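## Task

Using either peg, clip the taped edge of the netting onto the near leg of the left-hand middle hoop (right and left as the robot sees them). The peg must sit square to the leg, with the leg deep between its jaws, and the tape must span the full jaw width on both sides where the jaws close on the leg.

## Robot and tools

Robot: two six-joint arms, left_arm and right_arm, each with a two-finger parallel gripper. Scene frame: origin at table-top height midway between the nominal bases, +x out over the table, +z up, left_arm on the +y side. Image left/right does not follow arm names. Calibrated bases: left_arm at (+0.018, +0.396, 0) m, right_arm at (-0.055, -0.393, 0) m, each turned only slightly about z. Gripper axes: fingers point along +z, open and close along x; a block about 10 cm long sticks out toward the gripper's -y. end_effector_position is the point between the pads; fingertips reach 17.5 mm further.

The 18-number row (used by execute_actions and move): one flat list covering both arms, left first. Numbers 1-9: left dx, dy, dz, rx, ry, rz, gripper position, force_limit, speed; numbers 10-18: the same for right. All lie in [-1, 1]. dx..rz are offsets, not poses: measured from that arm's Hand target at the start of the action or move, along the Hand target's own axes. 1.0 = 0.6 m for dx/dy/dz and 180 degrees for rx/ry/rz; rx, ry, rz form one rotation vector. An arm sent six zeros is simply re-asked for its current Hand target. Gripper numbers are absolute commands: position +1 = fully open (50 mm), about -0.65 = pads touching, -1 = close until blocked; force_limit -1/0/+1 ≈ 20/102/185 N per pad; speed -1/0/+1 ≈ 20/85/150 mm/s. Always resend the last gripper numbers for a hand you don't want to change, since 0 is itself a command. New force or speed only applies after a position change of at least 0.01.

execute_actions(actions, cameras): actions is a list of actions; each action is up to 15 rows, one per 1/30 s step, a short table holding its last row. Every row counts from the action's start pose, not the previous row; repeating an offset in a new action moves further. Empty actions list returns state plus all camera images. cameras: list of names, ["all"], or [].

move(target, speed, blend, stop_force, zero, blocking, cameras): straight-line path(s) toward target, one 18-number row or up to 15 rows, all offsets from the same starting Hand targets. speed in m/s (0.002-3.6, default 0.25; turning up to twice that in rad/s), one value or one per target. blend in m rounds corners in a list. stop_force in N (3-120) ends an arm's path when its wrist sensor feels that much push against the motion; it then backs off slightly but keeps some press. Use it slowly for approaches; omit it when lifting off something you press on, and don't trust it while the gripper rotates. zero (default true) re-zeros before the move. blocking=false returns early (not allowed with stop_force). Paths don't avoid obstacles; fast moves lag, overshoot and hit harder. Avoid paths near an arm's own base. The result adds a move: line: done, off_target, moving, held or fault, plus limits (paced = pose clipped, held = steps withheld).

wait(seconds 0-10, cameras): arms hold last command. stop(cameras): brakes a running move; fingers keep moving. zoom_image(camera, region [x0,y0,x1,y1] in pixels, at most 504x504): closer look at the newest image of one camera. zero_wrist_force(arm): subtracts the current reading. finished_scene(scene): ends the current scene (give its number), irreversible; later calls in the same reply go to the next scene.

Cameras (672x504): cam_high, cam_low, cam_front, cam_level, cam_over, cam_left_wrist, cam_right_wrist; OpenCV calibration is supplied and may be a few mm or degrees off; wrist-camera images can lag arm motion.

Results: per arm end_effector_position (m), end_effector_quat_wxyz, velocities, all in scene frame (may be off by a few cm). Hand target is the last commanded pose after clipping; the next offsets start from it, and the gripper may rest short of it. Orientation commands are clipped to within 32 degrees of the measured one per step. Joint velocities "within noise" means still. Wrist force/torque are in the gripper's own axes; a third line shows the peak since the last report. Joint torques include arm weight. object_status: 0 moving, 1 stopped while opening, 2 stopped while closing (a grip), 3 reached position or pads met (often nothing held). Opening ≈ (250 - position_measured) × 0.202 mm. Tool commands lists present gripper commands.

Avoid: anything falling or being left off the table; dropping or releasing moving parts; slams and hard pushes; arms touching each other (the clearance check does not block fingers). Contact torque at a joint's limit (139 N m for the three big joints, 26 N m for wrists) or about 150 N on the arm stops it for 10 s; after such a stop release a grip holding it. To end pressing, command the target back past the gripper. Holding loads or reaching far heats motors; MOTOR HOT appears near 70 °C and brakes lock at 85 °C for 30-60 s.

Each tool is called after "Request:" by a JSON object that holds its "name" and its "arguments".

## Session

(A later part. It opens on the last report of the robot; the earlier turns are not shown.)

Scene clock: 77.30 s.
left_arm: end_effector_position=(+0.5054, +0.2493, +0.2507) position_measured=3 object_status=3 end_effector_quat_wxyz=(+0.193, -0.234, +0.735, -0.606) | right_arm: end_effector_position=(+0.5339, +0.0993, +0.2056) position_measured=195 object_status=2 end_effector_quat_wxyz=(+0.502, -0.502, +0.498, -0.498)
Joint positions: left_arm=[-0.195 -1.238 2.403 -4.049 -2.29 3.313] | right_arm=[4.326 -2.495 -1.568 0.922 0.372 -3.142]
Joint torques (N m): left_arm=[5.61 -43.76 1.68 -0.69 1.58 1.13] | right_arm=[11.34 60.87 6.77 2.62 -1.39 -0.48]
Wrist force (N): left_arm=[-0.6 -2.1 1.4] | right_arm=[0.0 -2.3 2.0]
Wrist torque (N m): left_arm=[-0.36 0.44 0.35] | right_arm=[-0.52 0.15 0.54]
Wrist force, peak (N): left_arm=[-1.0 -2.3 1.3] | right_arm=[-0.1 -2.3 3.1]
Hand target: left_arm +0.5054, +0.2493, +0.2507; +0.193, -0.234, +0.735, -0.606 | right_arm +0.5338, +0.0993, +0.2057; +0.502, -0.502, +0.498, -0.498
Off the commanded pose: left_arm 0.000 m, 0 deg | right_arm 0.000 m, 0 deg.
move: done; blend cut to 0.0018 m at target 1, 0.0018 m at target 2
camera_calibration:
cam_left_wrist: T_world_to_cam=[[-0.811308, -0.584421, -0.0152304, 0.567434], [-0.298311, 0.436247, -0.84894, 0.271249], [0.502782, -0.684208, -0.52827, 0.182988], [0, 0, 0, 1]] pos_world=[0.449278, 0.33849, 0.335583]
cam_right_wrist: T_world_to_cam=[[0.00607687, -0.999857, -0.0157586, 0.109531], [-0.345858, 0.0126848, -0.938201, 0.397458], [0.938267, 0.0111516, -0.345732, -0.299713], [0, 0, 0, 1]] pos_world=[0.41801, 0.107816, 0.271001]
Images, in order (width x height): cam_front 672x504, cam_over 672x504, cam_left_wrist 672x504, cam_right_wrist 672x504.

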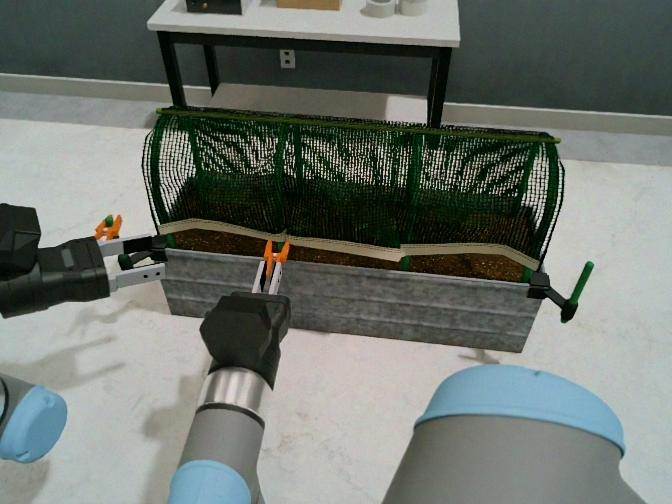

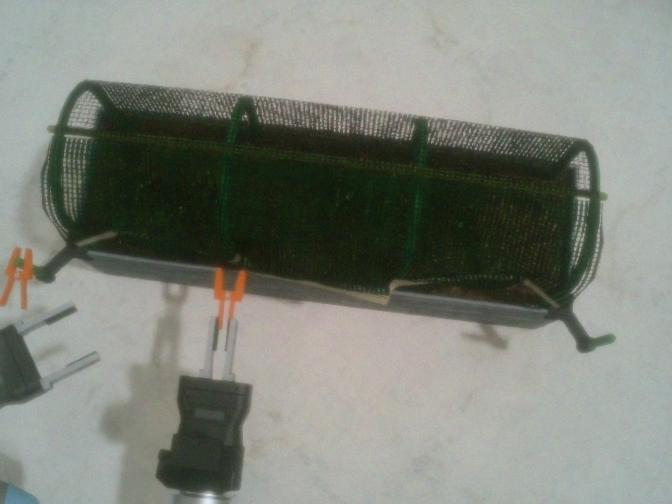

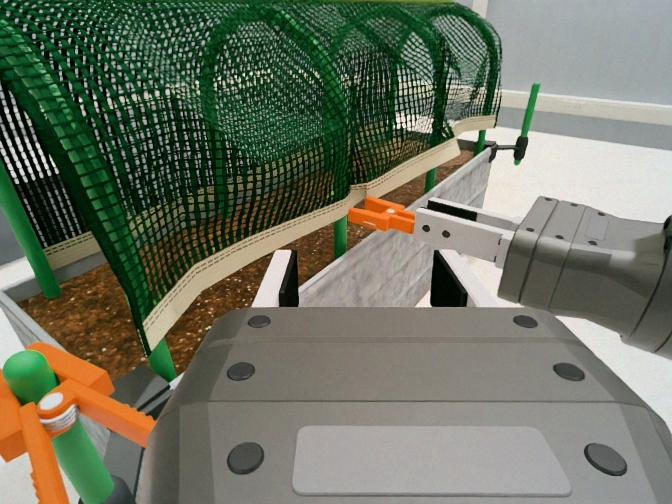

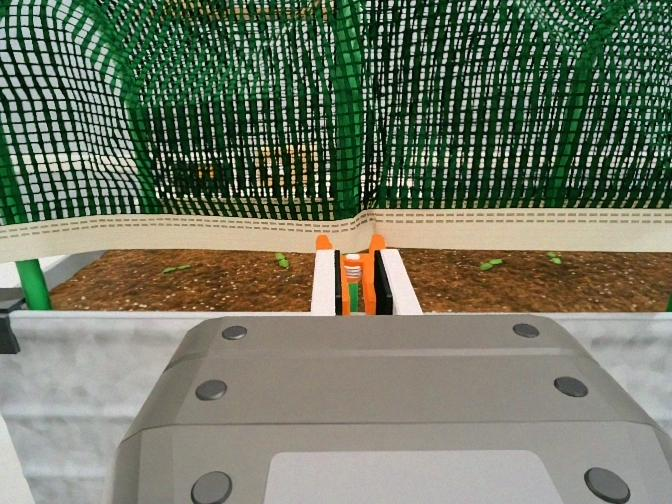

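Request:
{"name": "move", "arguments": {"target": [[0,0,0,0,0,0,1,1,1,0,0,-0.008,0,0,0,-0.98,-0.6,-1],[0,0,0,0,0,0,1,1,1,0,-0.0037,-0.006,0,0,0,-0.98,-0.6,-1],[0,0,0,0,0,0,1,1,1,0,-0.0037,0.02,0,0,0,-0.98,-0.6,-1]], "speed": 0.05, "blend": [0.001,0.001,0], "cameras": ["cam_front","cam_over","cam_left_wrist","cam_right_wrist"]}}

Request:
{"name": "zoom_image", "arguments": {"camera": "cam_left_wrist", "region": [325, 180, 405, 240]}}

Request:
{"name": "zoom_image", "arguments": {"camera": "cam_right_wrist", "region": [305, 200, 395, 267]}}

Request:
{"name": "zoom_image", "arguments": {"camera": "cam_front", "region": [250, 225, 302, 264]}}

Request:
{"name": "zoom_image", "arguments": {"camera": "cam_over", "region": [200, 240, 280, 300]}}

Scene clock: 83.83 s.
left_arm: end_effector_position=(+0.5054, +0.2493, +0.2507) position_measured=3 object_status=3 end_effector_quat_wxyz=(+0.193, -0.234, +0.735, -0.606) | right_arm: end_effector_position=(+0.5459, +0.0993, +0.2078) position_measured=195 object_status=2 end_effector_quat_wxyz=(+0.502, -0.502, +0.498, -0.498)
Joint positions: left_arm=[-0.195 -1.238 2.403 -4.049 -2.29 3.313] | right_arm=[4.307 -2.501 -1.545 0.904 0.391 -3.142]
Joint torques (N m): left_arm=[4.77 -43.81 0.56 -0.81 1.69 0.92] | right_arm=[12.28 60.9 6.72 2.32 -1.09 0.97]
Wrist force (N): left_arm=[-0.7 -2.1 1.1] | right_arm=[0.1 -2.0 1.5]
Wrist torque (N m): left_arm=[-0.39 0.46 0.35] | right_arm=[-0.51 0.13 0.54]
Wrist force, peak (N): left_arm=[-0.8 -2.3 1.5] | right_arm=[0.0 -2.4 2.6]
Hand target: left_arm +0.5054, +0.2493, +0.2507; +0.193, -0.234, +0.735, -0.606 | right_arm +0.5458, +0.0994, +0.2080; +0.502, -0.502, +0.498, -0.498
Off the commanded pose: left_arm 0.000 m, 0 deg | right_arm 0.000 m, 0 deg.
move: done
camera_calibration:
cam_left_wrist: T_world_to_cam=[[-0.811308, -0.584421, -0.0152304, 0.567434], [-0.298311, 0.436247, -0.84894, 0.271249], [0.502782, -0.684208, -0.52827, 0.182988], [0, 0, 0, 1]] pos_world=[0.449278, 0.33849, 0.335583]
cam_right_wrist: T_world_to_cam=[[0.00607687, -0.999857, -0.0157586, 0.109593], [-0.345858, 0.0126848, -0.938201, 0.403671], [0.938267, 0.0111516, -0.345732, -0.310213], [0, 0, 0, 1]] pos_world=[0.43001, 0.107916, 0.273201]
Images, in order (width x height): cam_front 672x504, cam_over 672x504, cam_left_wrist 672x504, cam_right_wrist 672x504.

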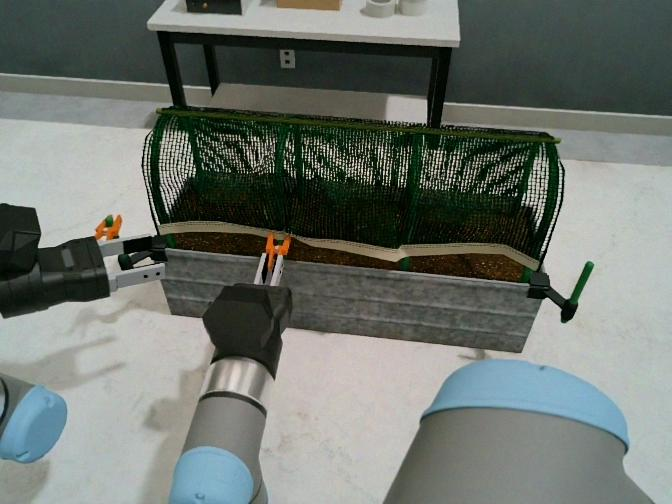

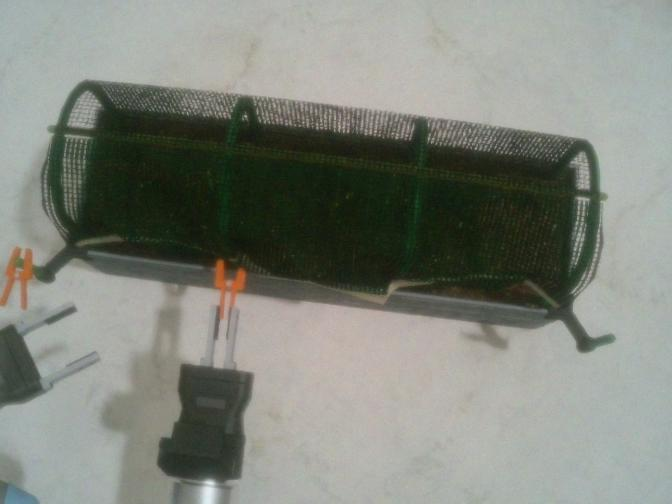

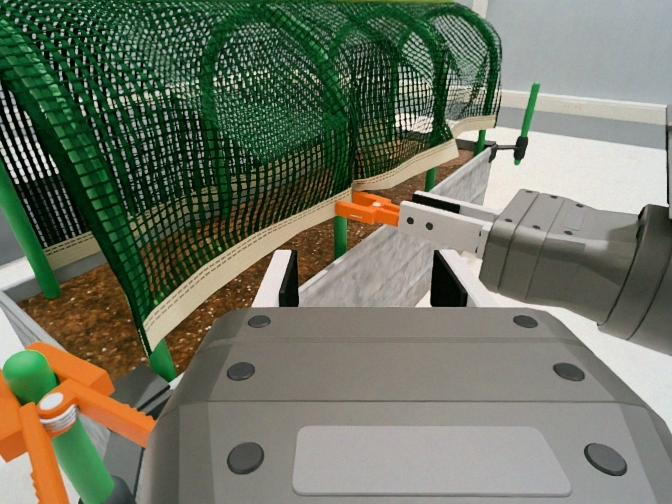

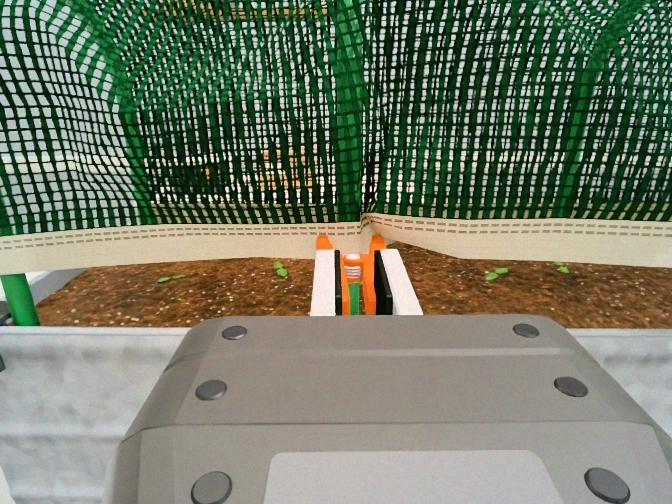

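Scaled by 6.300 from the camera's 672x504 image, which has a finer 960x720 frame.

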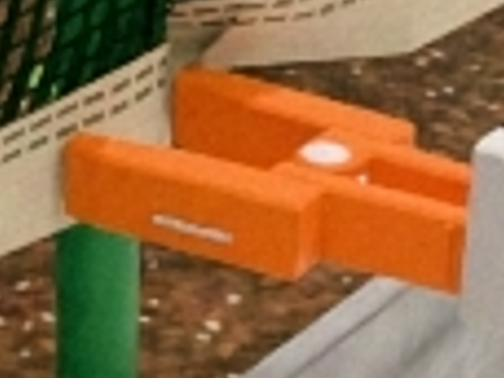

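Scaled by 5.600 from the camera's 672x504 image, which has a finer 960x720 frame.

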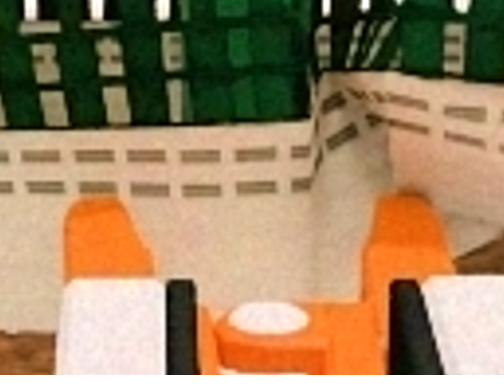

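Scaled by 9.692 from the camera's 672x504 image, which has a finer 960x720 frame.

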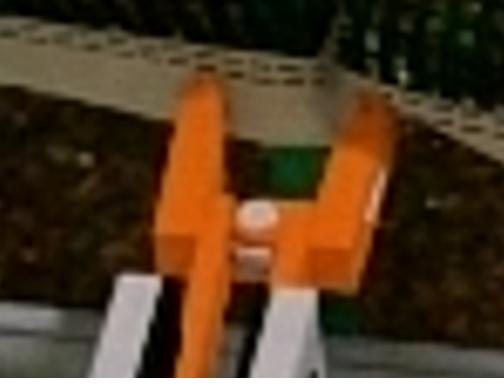

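Scaled by 6.300 from the camera's 672x504 image, which has a finer 960x720 frame.

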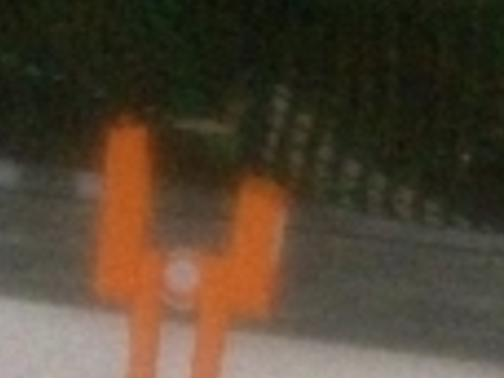

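Request:
{"name": "move", "arguments": {"target": [[0,0,0,0,0,0,1,1,1,0,0,-0.008,0,0,0,-0.98,-0.6,-1],[0,0,0,0,0,0,1,1,1,0,-0.0035,-0.007,0,0,0,-0.98,-0.6,-1],[0,0,0,0,0,0,1,1,1,0,-0.0035,0.015,0,0,0,-0.98,-0.6,-1]], "speed": 0.05, "blend": [0.001,0.001,0], "cameras": ["cam_front","cam_over","cam_left_wrist","cam_right_wrist"]}}

Request:
{"name": "zoom_image", "arguments": {"camera": "cam_left_wrist", "region": [325, 180, 405, 240]}}

Request:
{"name": "zoom_image", "arguments": {"camera": "cam_right_wrist", "region": [305, 200, 395, 267]}}

Request:
{"name": "zoom_image", "arguments": {"camera": "cam_front", "region": [250, 225, 302, 264]}}

Request:
{"name": "zoom_image", "arguments": {"camera": "cam_over", "region": [200, 240, 280, 300]}}

Scene clock: 88.23 s.
left_arm: end_effector_position=(+0.5054, +0.2493, +0.2507) position_measured=3 object_status=3 end_effector_quat_wxyz=(+0.193, -0.234, +0.735, -0.606) | right_arm: end_effector_position=(+0.5549, +0.0994, +0.2100) position_measured=195 object_status=2 end_effector_quat_wxyz=(+0.502, -0.502, +0.498, -0.498)
Joint positions: left_arm=[-0.195 -1.238 2.403 -4.049 -2.29 3.313] | right_arm=[4.293 -2.505 -1.526 0.89 0.405 -3.142]
Joint torques (N m): left_arm=[5.1 -42.36 1.76 -0.83 1.76 0.89] | right_arm=[11.81 60.8 4.27 2.61 -1.41 0.23]
Wrist force (N): left_arm=[-0.7 -2.0 1.1] | right_arm=[0.2 -2.2 1.9]
Wrist torque (N m): left_arm=[-0.35 0.46 0.35] | right_arm=[-0.51 0.14 0.53]
Wrist force, peak (N): left_arm=[-0.8 -2.3 1.2] | right_arm=[-1.0 -1.8 -3.2]
Hand target: left_arm +0.5054, +0.2493, +0.2507; +0.193, -0.234, +0.735, -0.606 | right_arm +0.5548, +0.0995, +0.2101; +0.502, -0.502, +0.498, -0.498
Off the commanded pose: left_arm 0.000 m, 0 deg | right_arm 0.000 m, 0 deg.
move: done
camera_calibration:
cam_left_wrist: T_world_to_cam=[[-0.811308, -0.584421, -0.0152304, 0.567434], [-0.298311, 0.436247, -0.84894, 0.271249], [0.502782, -0.684208, -0.52827, 0.182988], [0, 0, 0, 1]] pos_world=[0.449278, 0.33849, 0.335583]
cam_right_wrist: T_world_to_cam=[[0.00607687, -0.999857, -0.0157586, 0.109571], [-0.345858, 0.0126848, -0.938201, 0.408754], [0.938267, 0.0111516, -0.345732, -0.317931], [0, 0, 0, 1]] pos_world=[0.43901, 0.107916, 0.275301]
Images, in order (width x height): cam_front 672x504, cam_over 672x504, cam_left_wrist 672x504, cam_right_wrist 672x504.

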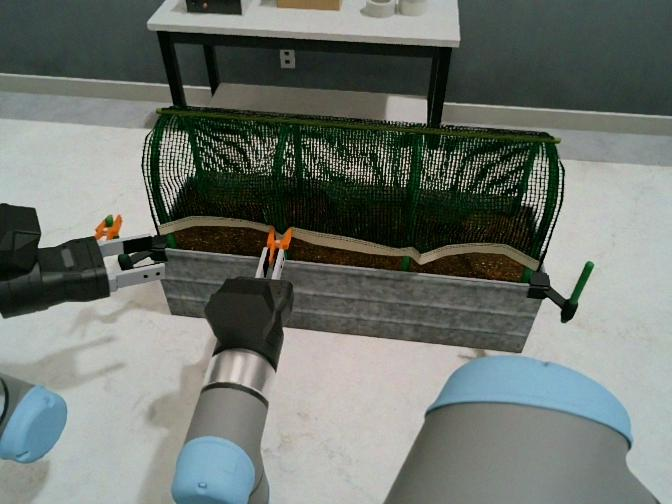

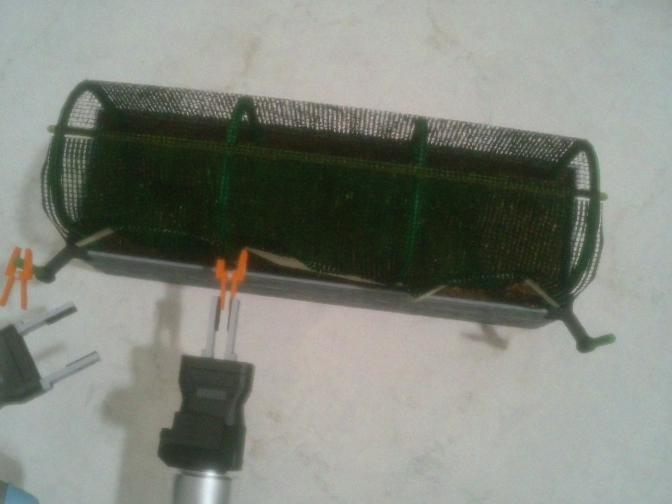

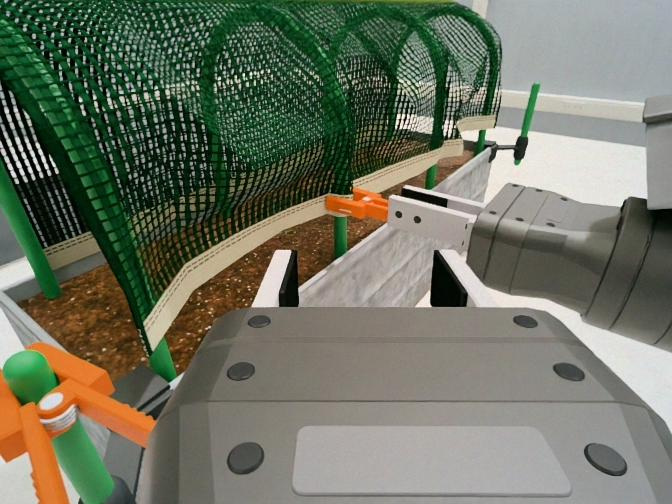

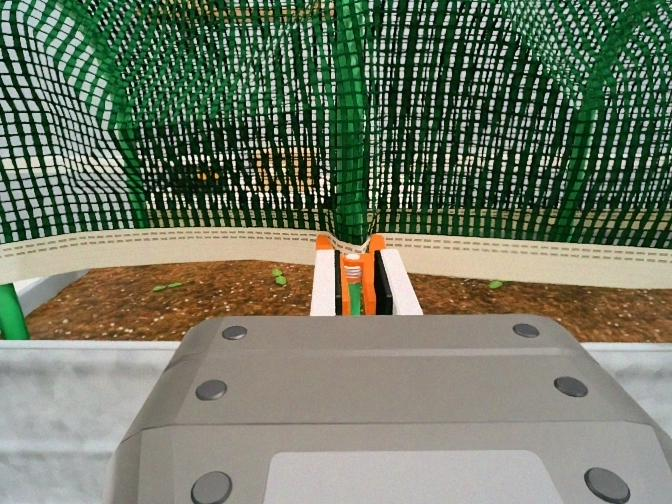

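Scaled by 6.300 from the camera's 672x504 image, which has a finer 960x720 frame.

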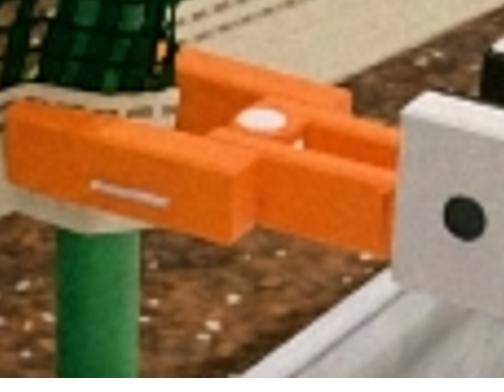

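Scaled by 5.600 from the camera's 672x504 image, which has a finer 960x720 frame.

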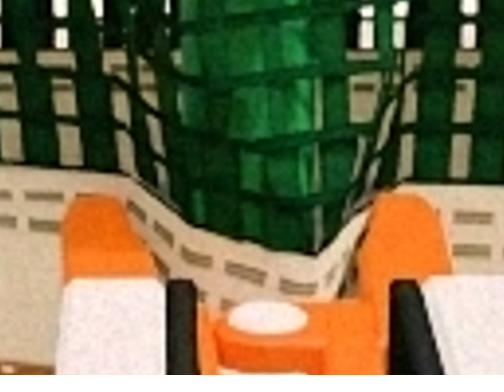

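Scaled by 9.692 from the camera's 672x504 image, which has a finer 960x720 frame.

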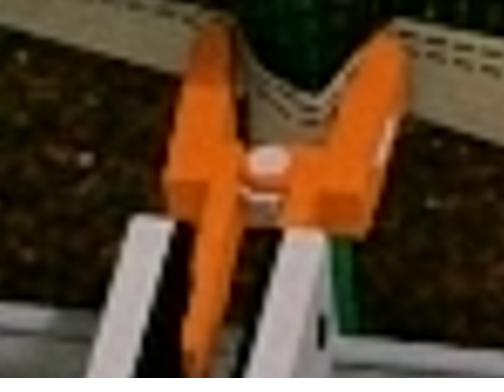

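Scaled by 6.300 from the camera's 672x504 image, which has a finer 960x720 frame.

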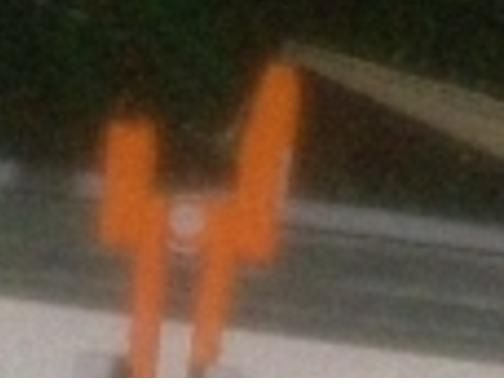

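Request:
{"name": "zoom_image", "arguments": {"camera": "cam_left_wrist", "region": [315, 180, 375, 225]}}

Request:
{"name": "zoom_image", "arguments": {"camera": "cam_right_wrist", "region": [310, 225, 390, 285]}}

Request:
{"name": "zoom_image", "arguments": {"camera": "cam_front", "region": [262, 220, 302, 250]}}

Scaled by 8.400 from the camera's 672x504 image, which has a finer 960x720 frame.

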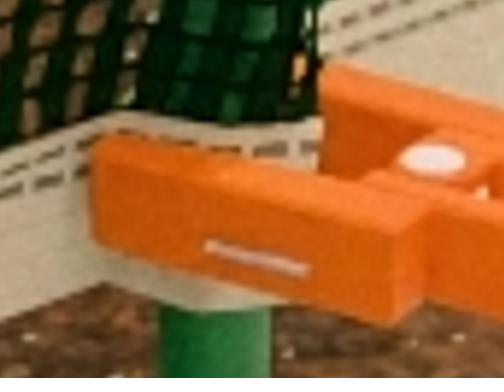

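Scaled by 6.300 from the camera's 672x504 image, which has a finer 960x720 frame.

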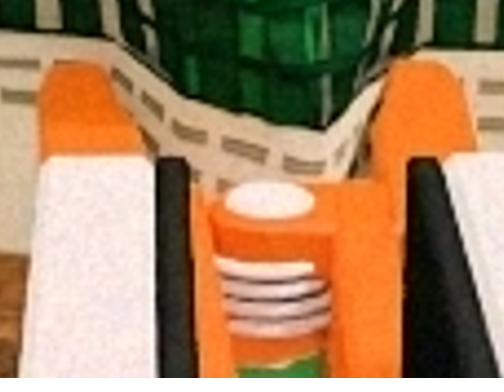

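Scaled by 12.600 from the camera's 672x504 image, which has a finer 960x720 frame.

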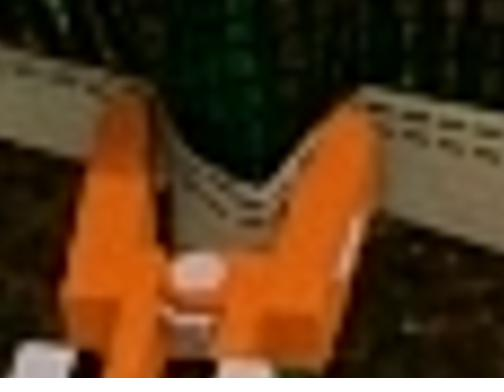

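Request:
{"name": "move", "arguments": {"target": [[0,0,0,0,0,0,1,1,1,0,0,-0.022,0,0,0,-0.98,-0.6,-1],[0,0,0,0,0,0,1,1,1,0,0.0038,-0.02,0,0,0,-0.98,-0.6,-1],[0,0,0,0,0,0,1,1,1,0,0.0038,0.002,0,0,0,-0.98,-0.6,-1]], "speed": 0.06, "blend": [0.001,0.001,0], "cameras": ["cam_front","cam_over","cam_left_wrist","cam_right_wrist"]}}

Request:
{"name": "zoom_image", "arguments": {"camera": "cam_left_wrist", "region": [315, 180, 375, 225]}}

Request:
{"name": "zoom_image", "arguments": {"camera": "cam_right_wrist", "region": [310, 225, 390, 285]}}

Request:
{"name": "zoom_image", "arguments": {"camera": "cam_front", "region": [262, 220, 302, 250]}}

Scene clock: 98.70 s.
left_arm: end_effector_position=(+0.5054, +0.2493, +0.2507) position_measured=3 object_status=3 end_effector_quat_wxyz=(+0.193, -0.234, +0.735, -0.606) | right_arm: end_effector_position=(+0.5561, +0.0994, +0.2076) position_measured=195 object_status=2 end_effector_quat_wxyz=(+0.502, -0.502, +0.498, -0.498)
Joint positions: left_arm=[-0.195 -1.238 2.403 -4.049 -2.29 3.313] | right_arm=[4.291 -2.511 -1.523 0.892 0.407 -3.142]
Joint torques (N m): left_arm=[2.83 -44.59 2.48 -0.7 1.62 0.86] | right_arm=[12.48 59.33 5.57 2.27 -1.34 -0.44]
Wrist force (N): left_arm=[-0.7 -2.1 1.1] | right_arm=[-0.1 -2.1 1.5]
Wrist torque (N m): left_arm=[-0.37 0.46 0.35] | right_arm=[-0.49 0.18 0.53]
Wrist force, peak (N): left_arm=[-0.9 -2.4 1.3] | right_arm=[0.0 -2.1 3.1]
Hand target: left_arm +0.5054, +0.2493, +0.2507; +0.193, -0.234, +0.735, -0.606 | right_arm +0.5560, +0.0995, +0.2078; +0.502, -0.502, +0.498, -0.498
Off the commanded pose: left_arm 0.000 m, 0 deg | right_arm 0.000 m, 0 deg.
move: done
camera_calibration:
cam_left_wrist: T_world_to_cam=[[-0.811308, -0.584421, -0.0152304, 0.567434], [-0.298311, 0.436247, -0.84894, 0.271249], [0.502782, -0.684208, -0.52827, 0.182988], [0, 0, 0, 1]] pos_world=[0.449278, 0.33849, 0.335583]
cam_right_wrist: T_world_to_cam=[[0.00607687, -0.999857, -0.0157586, 0.109628], [-0.345858, 0.0126848, -0.938201, 0.406975], [0.938267, 0.0111516, -0.345732, -0.31976], [0, 0, 0, 1]] pos_world=[0.44011, 0.108016, 0.273001]
Images, in order (width x height): cam_front 672x504, cam_over 672x504, cam_left_wrist 672x504, cam_right_wrist 672x504.

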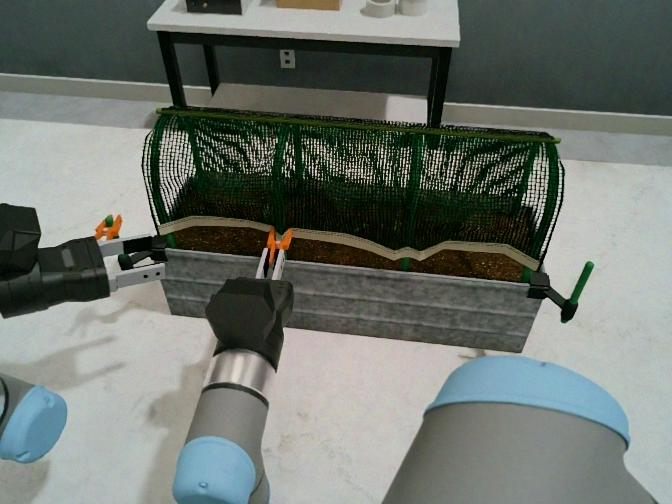

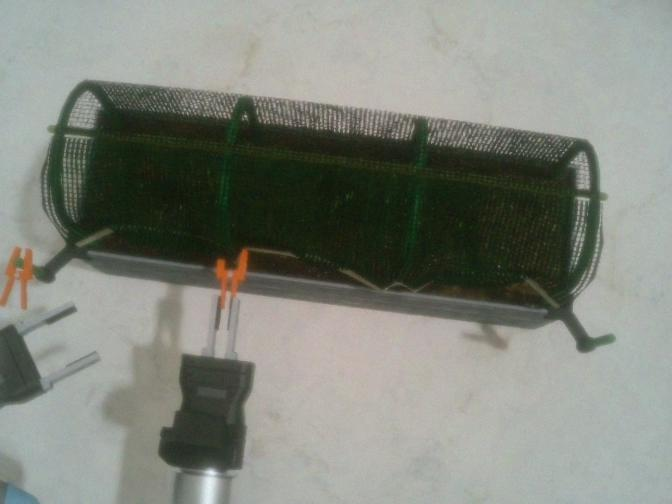

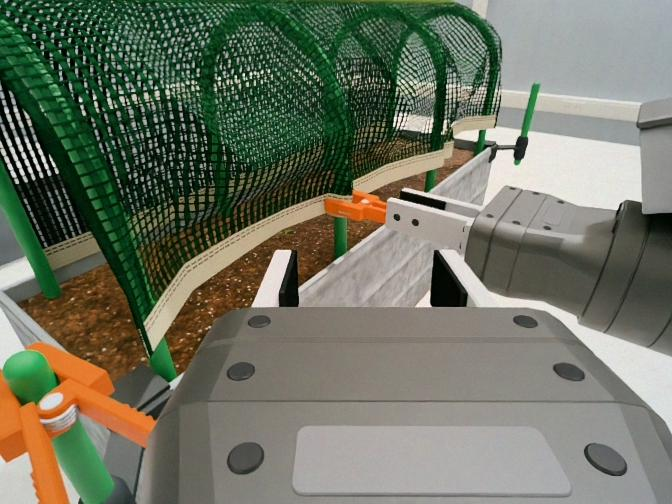

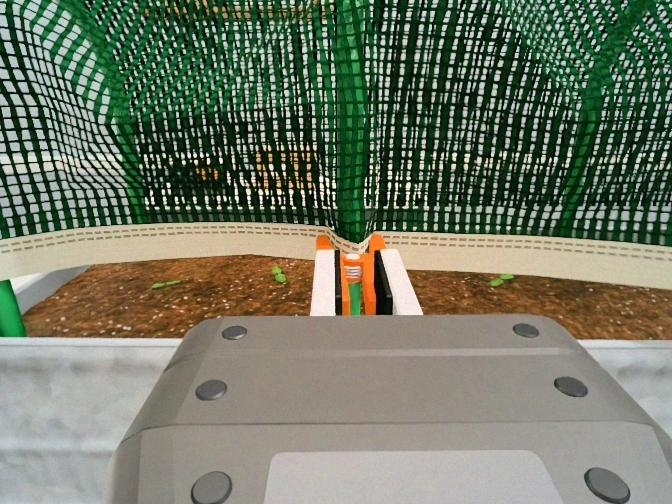

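Scaled by 8.400 from the camera's 672x504 image, which has a finer 960x720 frame.

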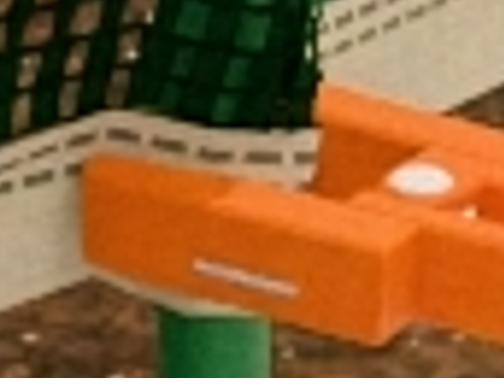

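Scaled by 6.300 from the camera's 672x504 image, which has a finer 960x720 frame.

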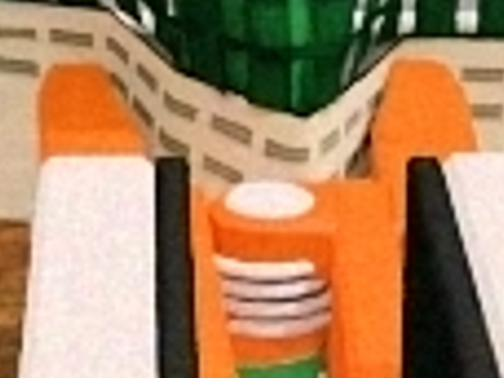

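Scaled by 12.600 from the camera's 672x504 image, which has a finer 960x720 frame.

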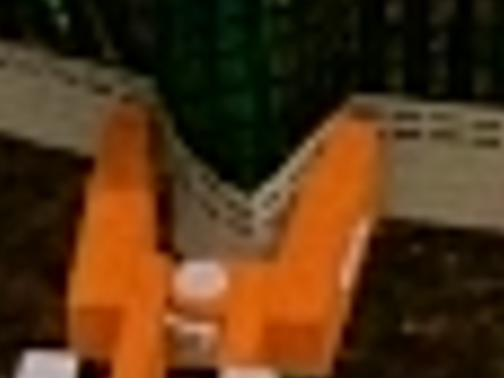

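Request:
{"name": "move", "arguments": {"target": [[0,0,0,0,0,0,1,1,1,0,0,-0.012,0,0,0,-0.98,-0.6,-1],[0,0,0,0,0,0,1,1,1,0,0.0014,-0.011,0,0,0,-0.98,-0.6,-1],[0,0,0,0,0,0,1,1,1,0,0.0014,0.0085,0,0,0,-0.98,-0.6,-1]], "speed": 0.05, "blend": [0.0004,0.0004,0], "cameras": ["cam_front","cam_over","cam_left_wrist","cam_right_wrist"]}}

Request:
{"name": "zoom_image", "arguments": {"camera": "cam_left_wrist", "region": [315, 180, 375, 225]}}

Request:
{"name": "zoom_image", "arguments": {"camera": "cam_right_wrist", "region": [310, 225, 390, 285]}}

Request:
{"name": "zoom_image", "arguments": {"camera": "cam_front", "region": [262, 220, 302, 250]}}

Request:
{"name": "zoom_image", "arguments": {"camera": "cam_over", "region": [200, 230, 280, 290]}}

Scene clock: 101.47 s.
left_arm: end_effector_position=(+0.5054, +0.2493, +0.2507) position_measured=3 object_status=3 end_effector_quat_wxyz=(+0.193, -0.234, +0.735, -0.606) | right_arm: end_effector_position=(+0.5612, +0.0994, +0.2068) position_measured=195 object_status=2 end_effector_quat_wxyz=(+0.502, -0.502, +0.498, -0.498)
Joint positions: left_arm=[-0.195 -1.238 2.403 -4.049 -2.29 3.313] | right_arm=[4.283 -2.517 -1.512 0.887 0.415 -3.142]
Joint torques (N m): left_arm=[4.36 -43.54 1.75 -0.64 1.62 0.98] | right_arm=[11.67 61.39 7.3 2.35 -1.47 -0.08]
Wrist force (N): left_arm=[-0.5 -1.9 1.2] | right_arm=[-0.3 -2.2 0.7]
Wrist torque (N m): left_arm=[-0.34 0.43 0.35] | right_arm=[-0.50 0.19 0.53]
Wrist force, peak (N): left_arm=[-0.9 -2.4 1.3] | right_arm=[-0.1 -2.3 3.1]
Hand target: left_arm +0.5054, +0.2493, +0.2507; +0.193, -0.234, +0.735, -0.606 | right_arm +0.5611, +0.0995, +0.2069; +0.502, -0.502, +0.498, -0.498
Off the commanded pose: left_arm 0.000 m, 0 deg | right_arm 0.000 m, 0 deg.
move: done
camera_calibration:
cam_left_wrist: T_world_to_cam=[[-0.811308, -0.584421, -0.0152304, 0.567434], [-0.298311, 0.436247, -0.84894, 0.271249], [0.502782, -0.684208, -0.52827, 0.182988], [0, 0, 0, 1]] pos_world=[0.449278, 0.33849, 0.335583]
cam_right_wrist: T_world_to_cam=[[0.00607687, -0.999857, -0.0157586, 0.109584], [-0.345858, 0.0126848, -0.938201, 0.408023], [0.938267, 0.0111516, -0.345732, -0.324915], [0, 0, 0, 1]] pos_world=[0.44531, 0.108016, 0.272201]
Images, in order (width x height): cam_front 672x504, cam_over 672x504, cam_left_wrist 672x504, cam_right_wrist 672x504.

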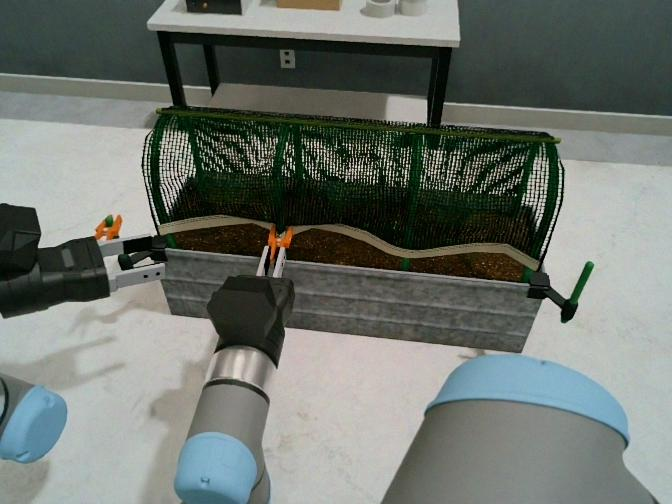

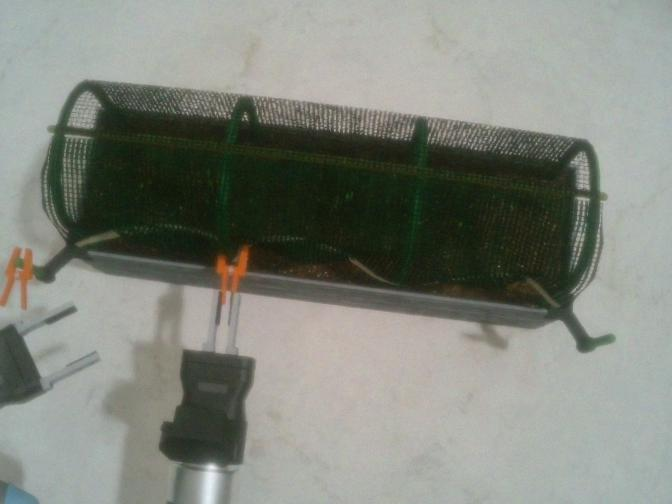

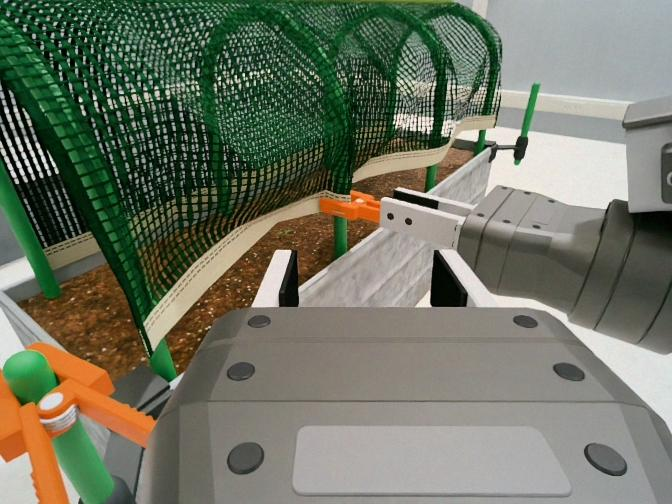

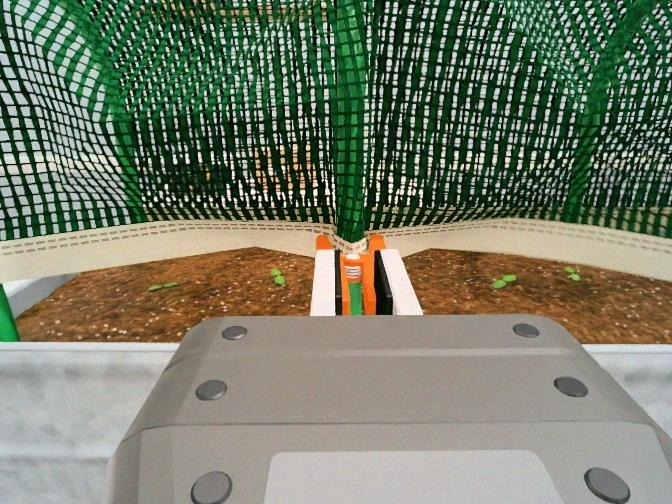

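Scaled by 8.400 from the camera's 672x504 image, which has a finer 960x720 frame.

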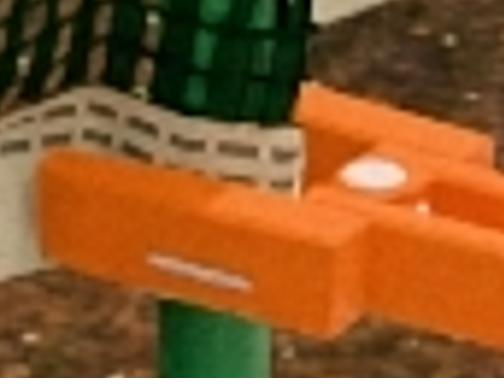

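Scaled by 6.300 from the camera's 672x504 image, which has a finer 960x720 frame.

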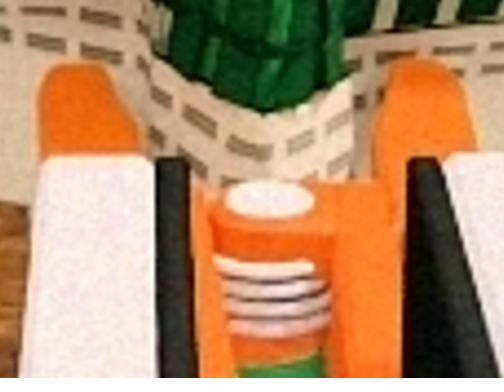

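Scaled by 12.600 from the camera's 672x504 image, which has a finer 960x720 frame.

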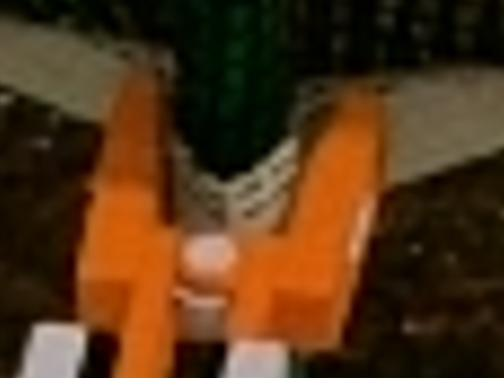

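Scaled by 6.300 from the camera's 672x504 image, which has a finer 960x720 frame.

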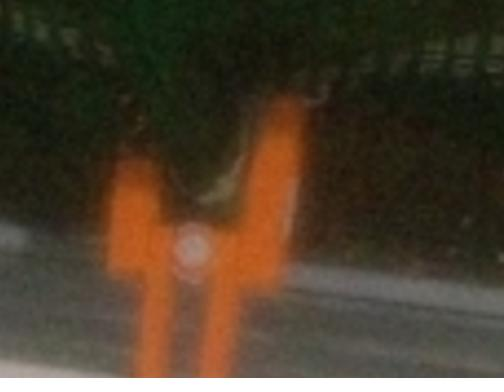

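Request:
{"name": "move", "arguments": {"target": [0,0,0,0,0,0,1,1,1,-0.001,0,0.0037,0,0,0,-0.98,-0.6,-1], "speed": 0.03, "cameras": ["cam_front","cam_over","cam_left_wrist","cam_right_wrist"]}}

Request:
{"name": "zoom_image", "arguments": {"camera": "cam_left_wrist", "region": [315, 180, 375, 225]}}

Request:
{"name": "zoom_image", "arguments": {"camera": "cam_right_wrist", "region": [310, 225, 390, 285]}}

Request:
{"name": "zoom_image", "arguments": {"camera": "cam_front", "region": [262, 220, 302, 250]}}

Request:
{"name": "zoom_image", "arguments": {"camera": "cam_over", "region": [200, 230, 280, 290]}}

Scene clock: 104.83 s.
left_arm: end_effector_position=(+0.5054, +0.2493, +0.2507) position_measured=3 object_status=3 end_effector_quat_wxyz=(+0.193, -0.234, +0.735, -0.606) | right_arm: end_effector_position=(+0.5633, +0.1001, +0.2069) position_measured=195 object_status=2 end_effector_quat_wxyz=(+0.502, -0.502, +0.498, -0.498)
Joint positions: left_arm=[-0.195 -1.238 2.403 -4.049 -2.29 3.313] | right_arm=[4.28 -2.519 -1.505 0.883 0.418 -3.142]
Joint torques (N m): left_arm=[3.9 -43.18 0.81 -0.65 1.81 0.88] | right_arm=[-8.81 43.61 16.27 0.47 0.57 0.38]
Wrist force (N): left_arm=[-0.6 -2.0 1.1] | right_arm=[0.3 -2.4 -2.9]
Wrist torque (N m): left_arm=[-0.36 0.44 0.34] | right_arm=[-0.54 0.17 0.52]
Wrist force, peak (N): left_arm=[-0.8 -2.3 1.4] | right_arm=[0.1 -3.2 -2.3]
Hand target: left_arm +0.5054, +0.2493, +0.2507; +0.193, -0.234, +0.735, -0.606 | right_arm +0.5633, +0.1001, +0.2069; +0.502, -0.502, +0.498, -0.498
Off the commanded pose: left_arm 0.000 m, 0 deg | right_arm 0.000 m, 0 deg.
move: done
camera_calibration:
cam_left_wrist: T_world_to_cam=[[-0.811308, -0.584421, -0.0152304, 0.567434], [-0.298311, 0.436247, -0.84894, 0.271249], [0.502782, -0.684208, -0.52827, 0.182988], [0, 0, 0, 1]] pos_world=[0.449278, 0.33849, 0.335583]
cam_right_wrist: T_world_to_cam=[[0.00622955, -0.999854, -0.0159229, 0.110248], [-0.345773, 0.0127873, -0.938231, 0.408793], [0.938298, 0.0113505, -0.345642, -0.326918], [0, 0, 0, 1]] pos_world=[0.447409, 0.108715, 0.272301]
Images, in order (width x height): cam_front 672x504, cam_over 672x504, cam_left_wrist 672x504, cam_right_wrist 672x504.

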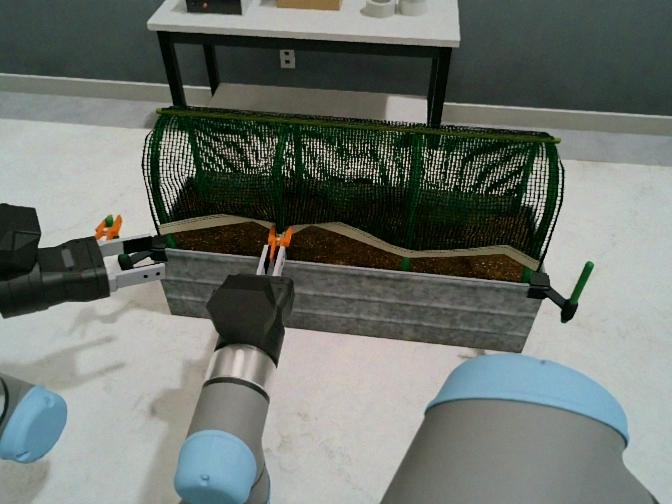

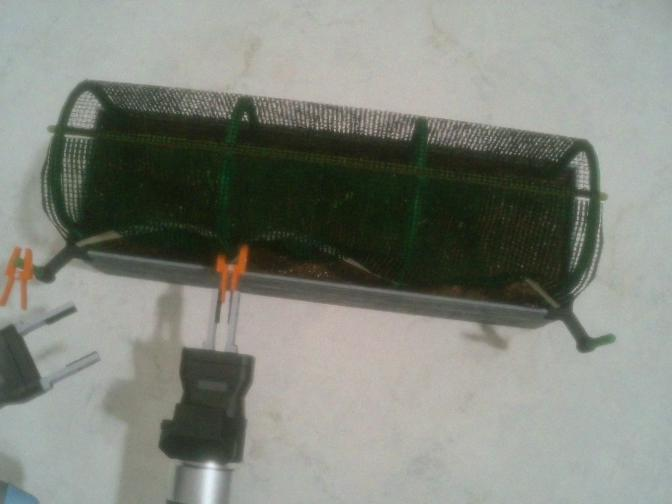

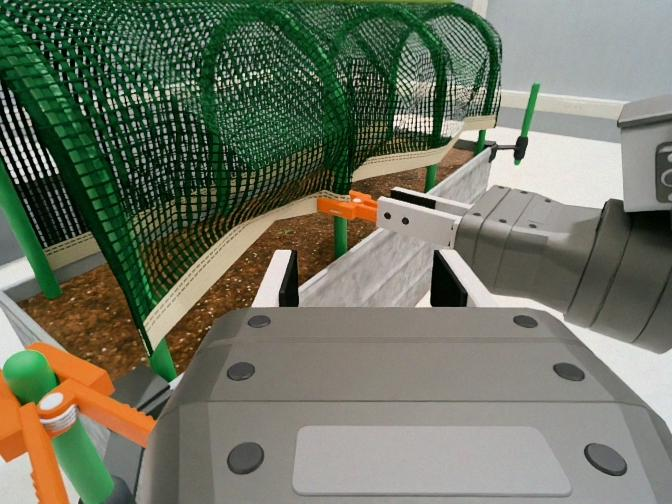

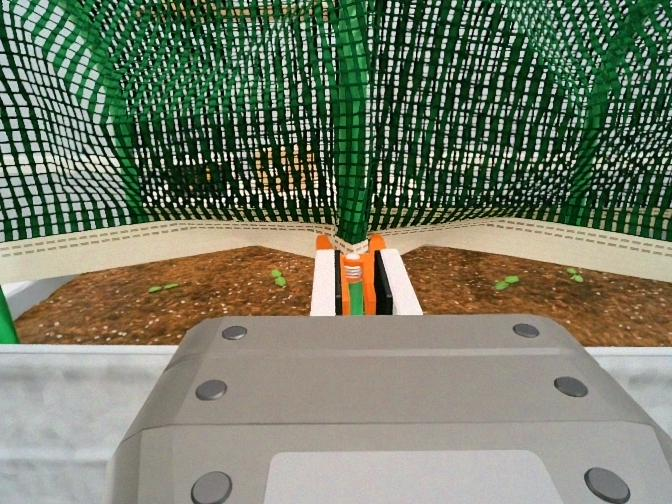

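Scaled by 8.400 from the camera's 672x504 image, which has a finer 960x720 frame.

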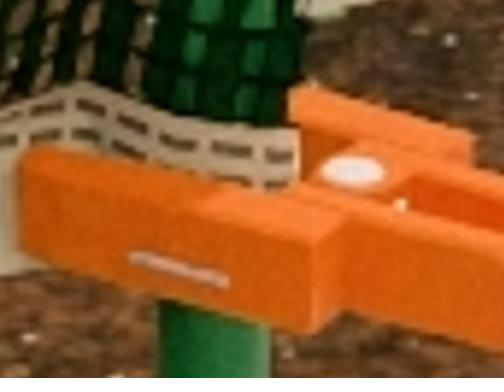

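Scaled by 6.300 from the camera's 672x504 image, which has a finer 960x720 frame.

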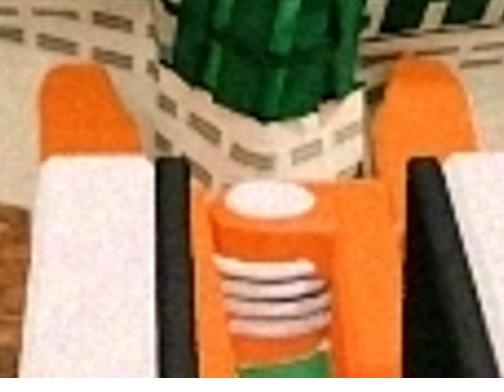

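Scaled by 12.600 from the camera's 672x504 image, which has a finer 960x720 frame.

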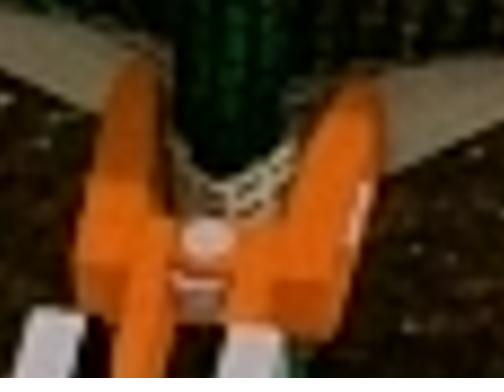

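Scaled by 6.300 from the camera's 672x504 image, which has a finer 960x720 frame.

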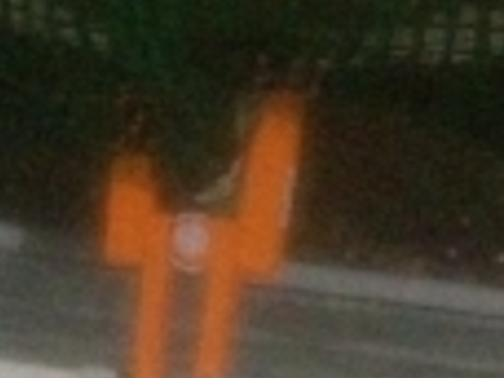

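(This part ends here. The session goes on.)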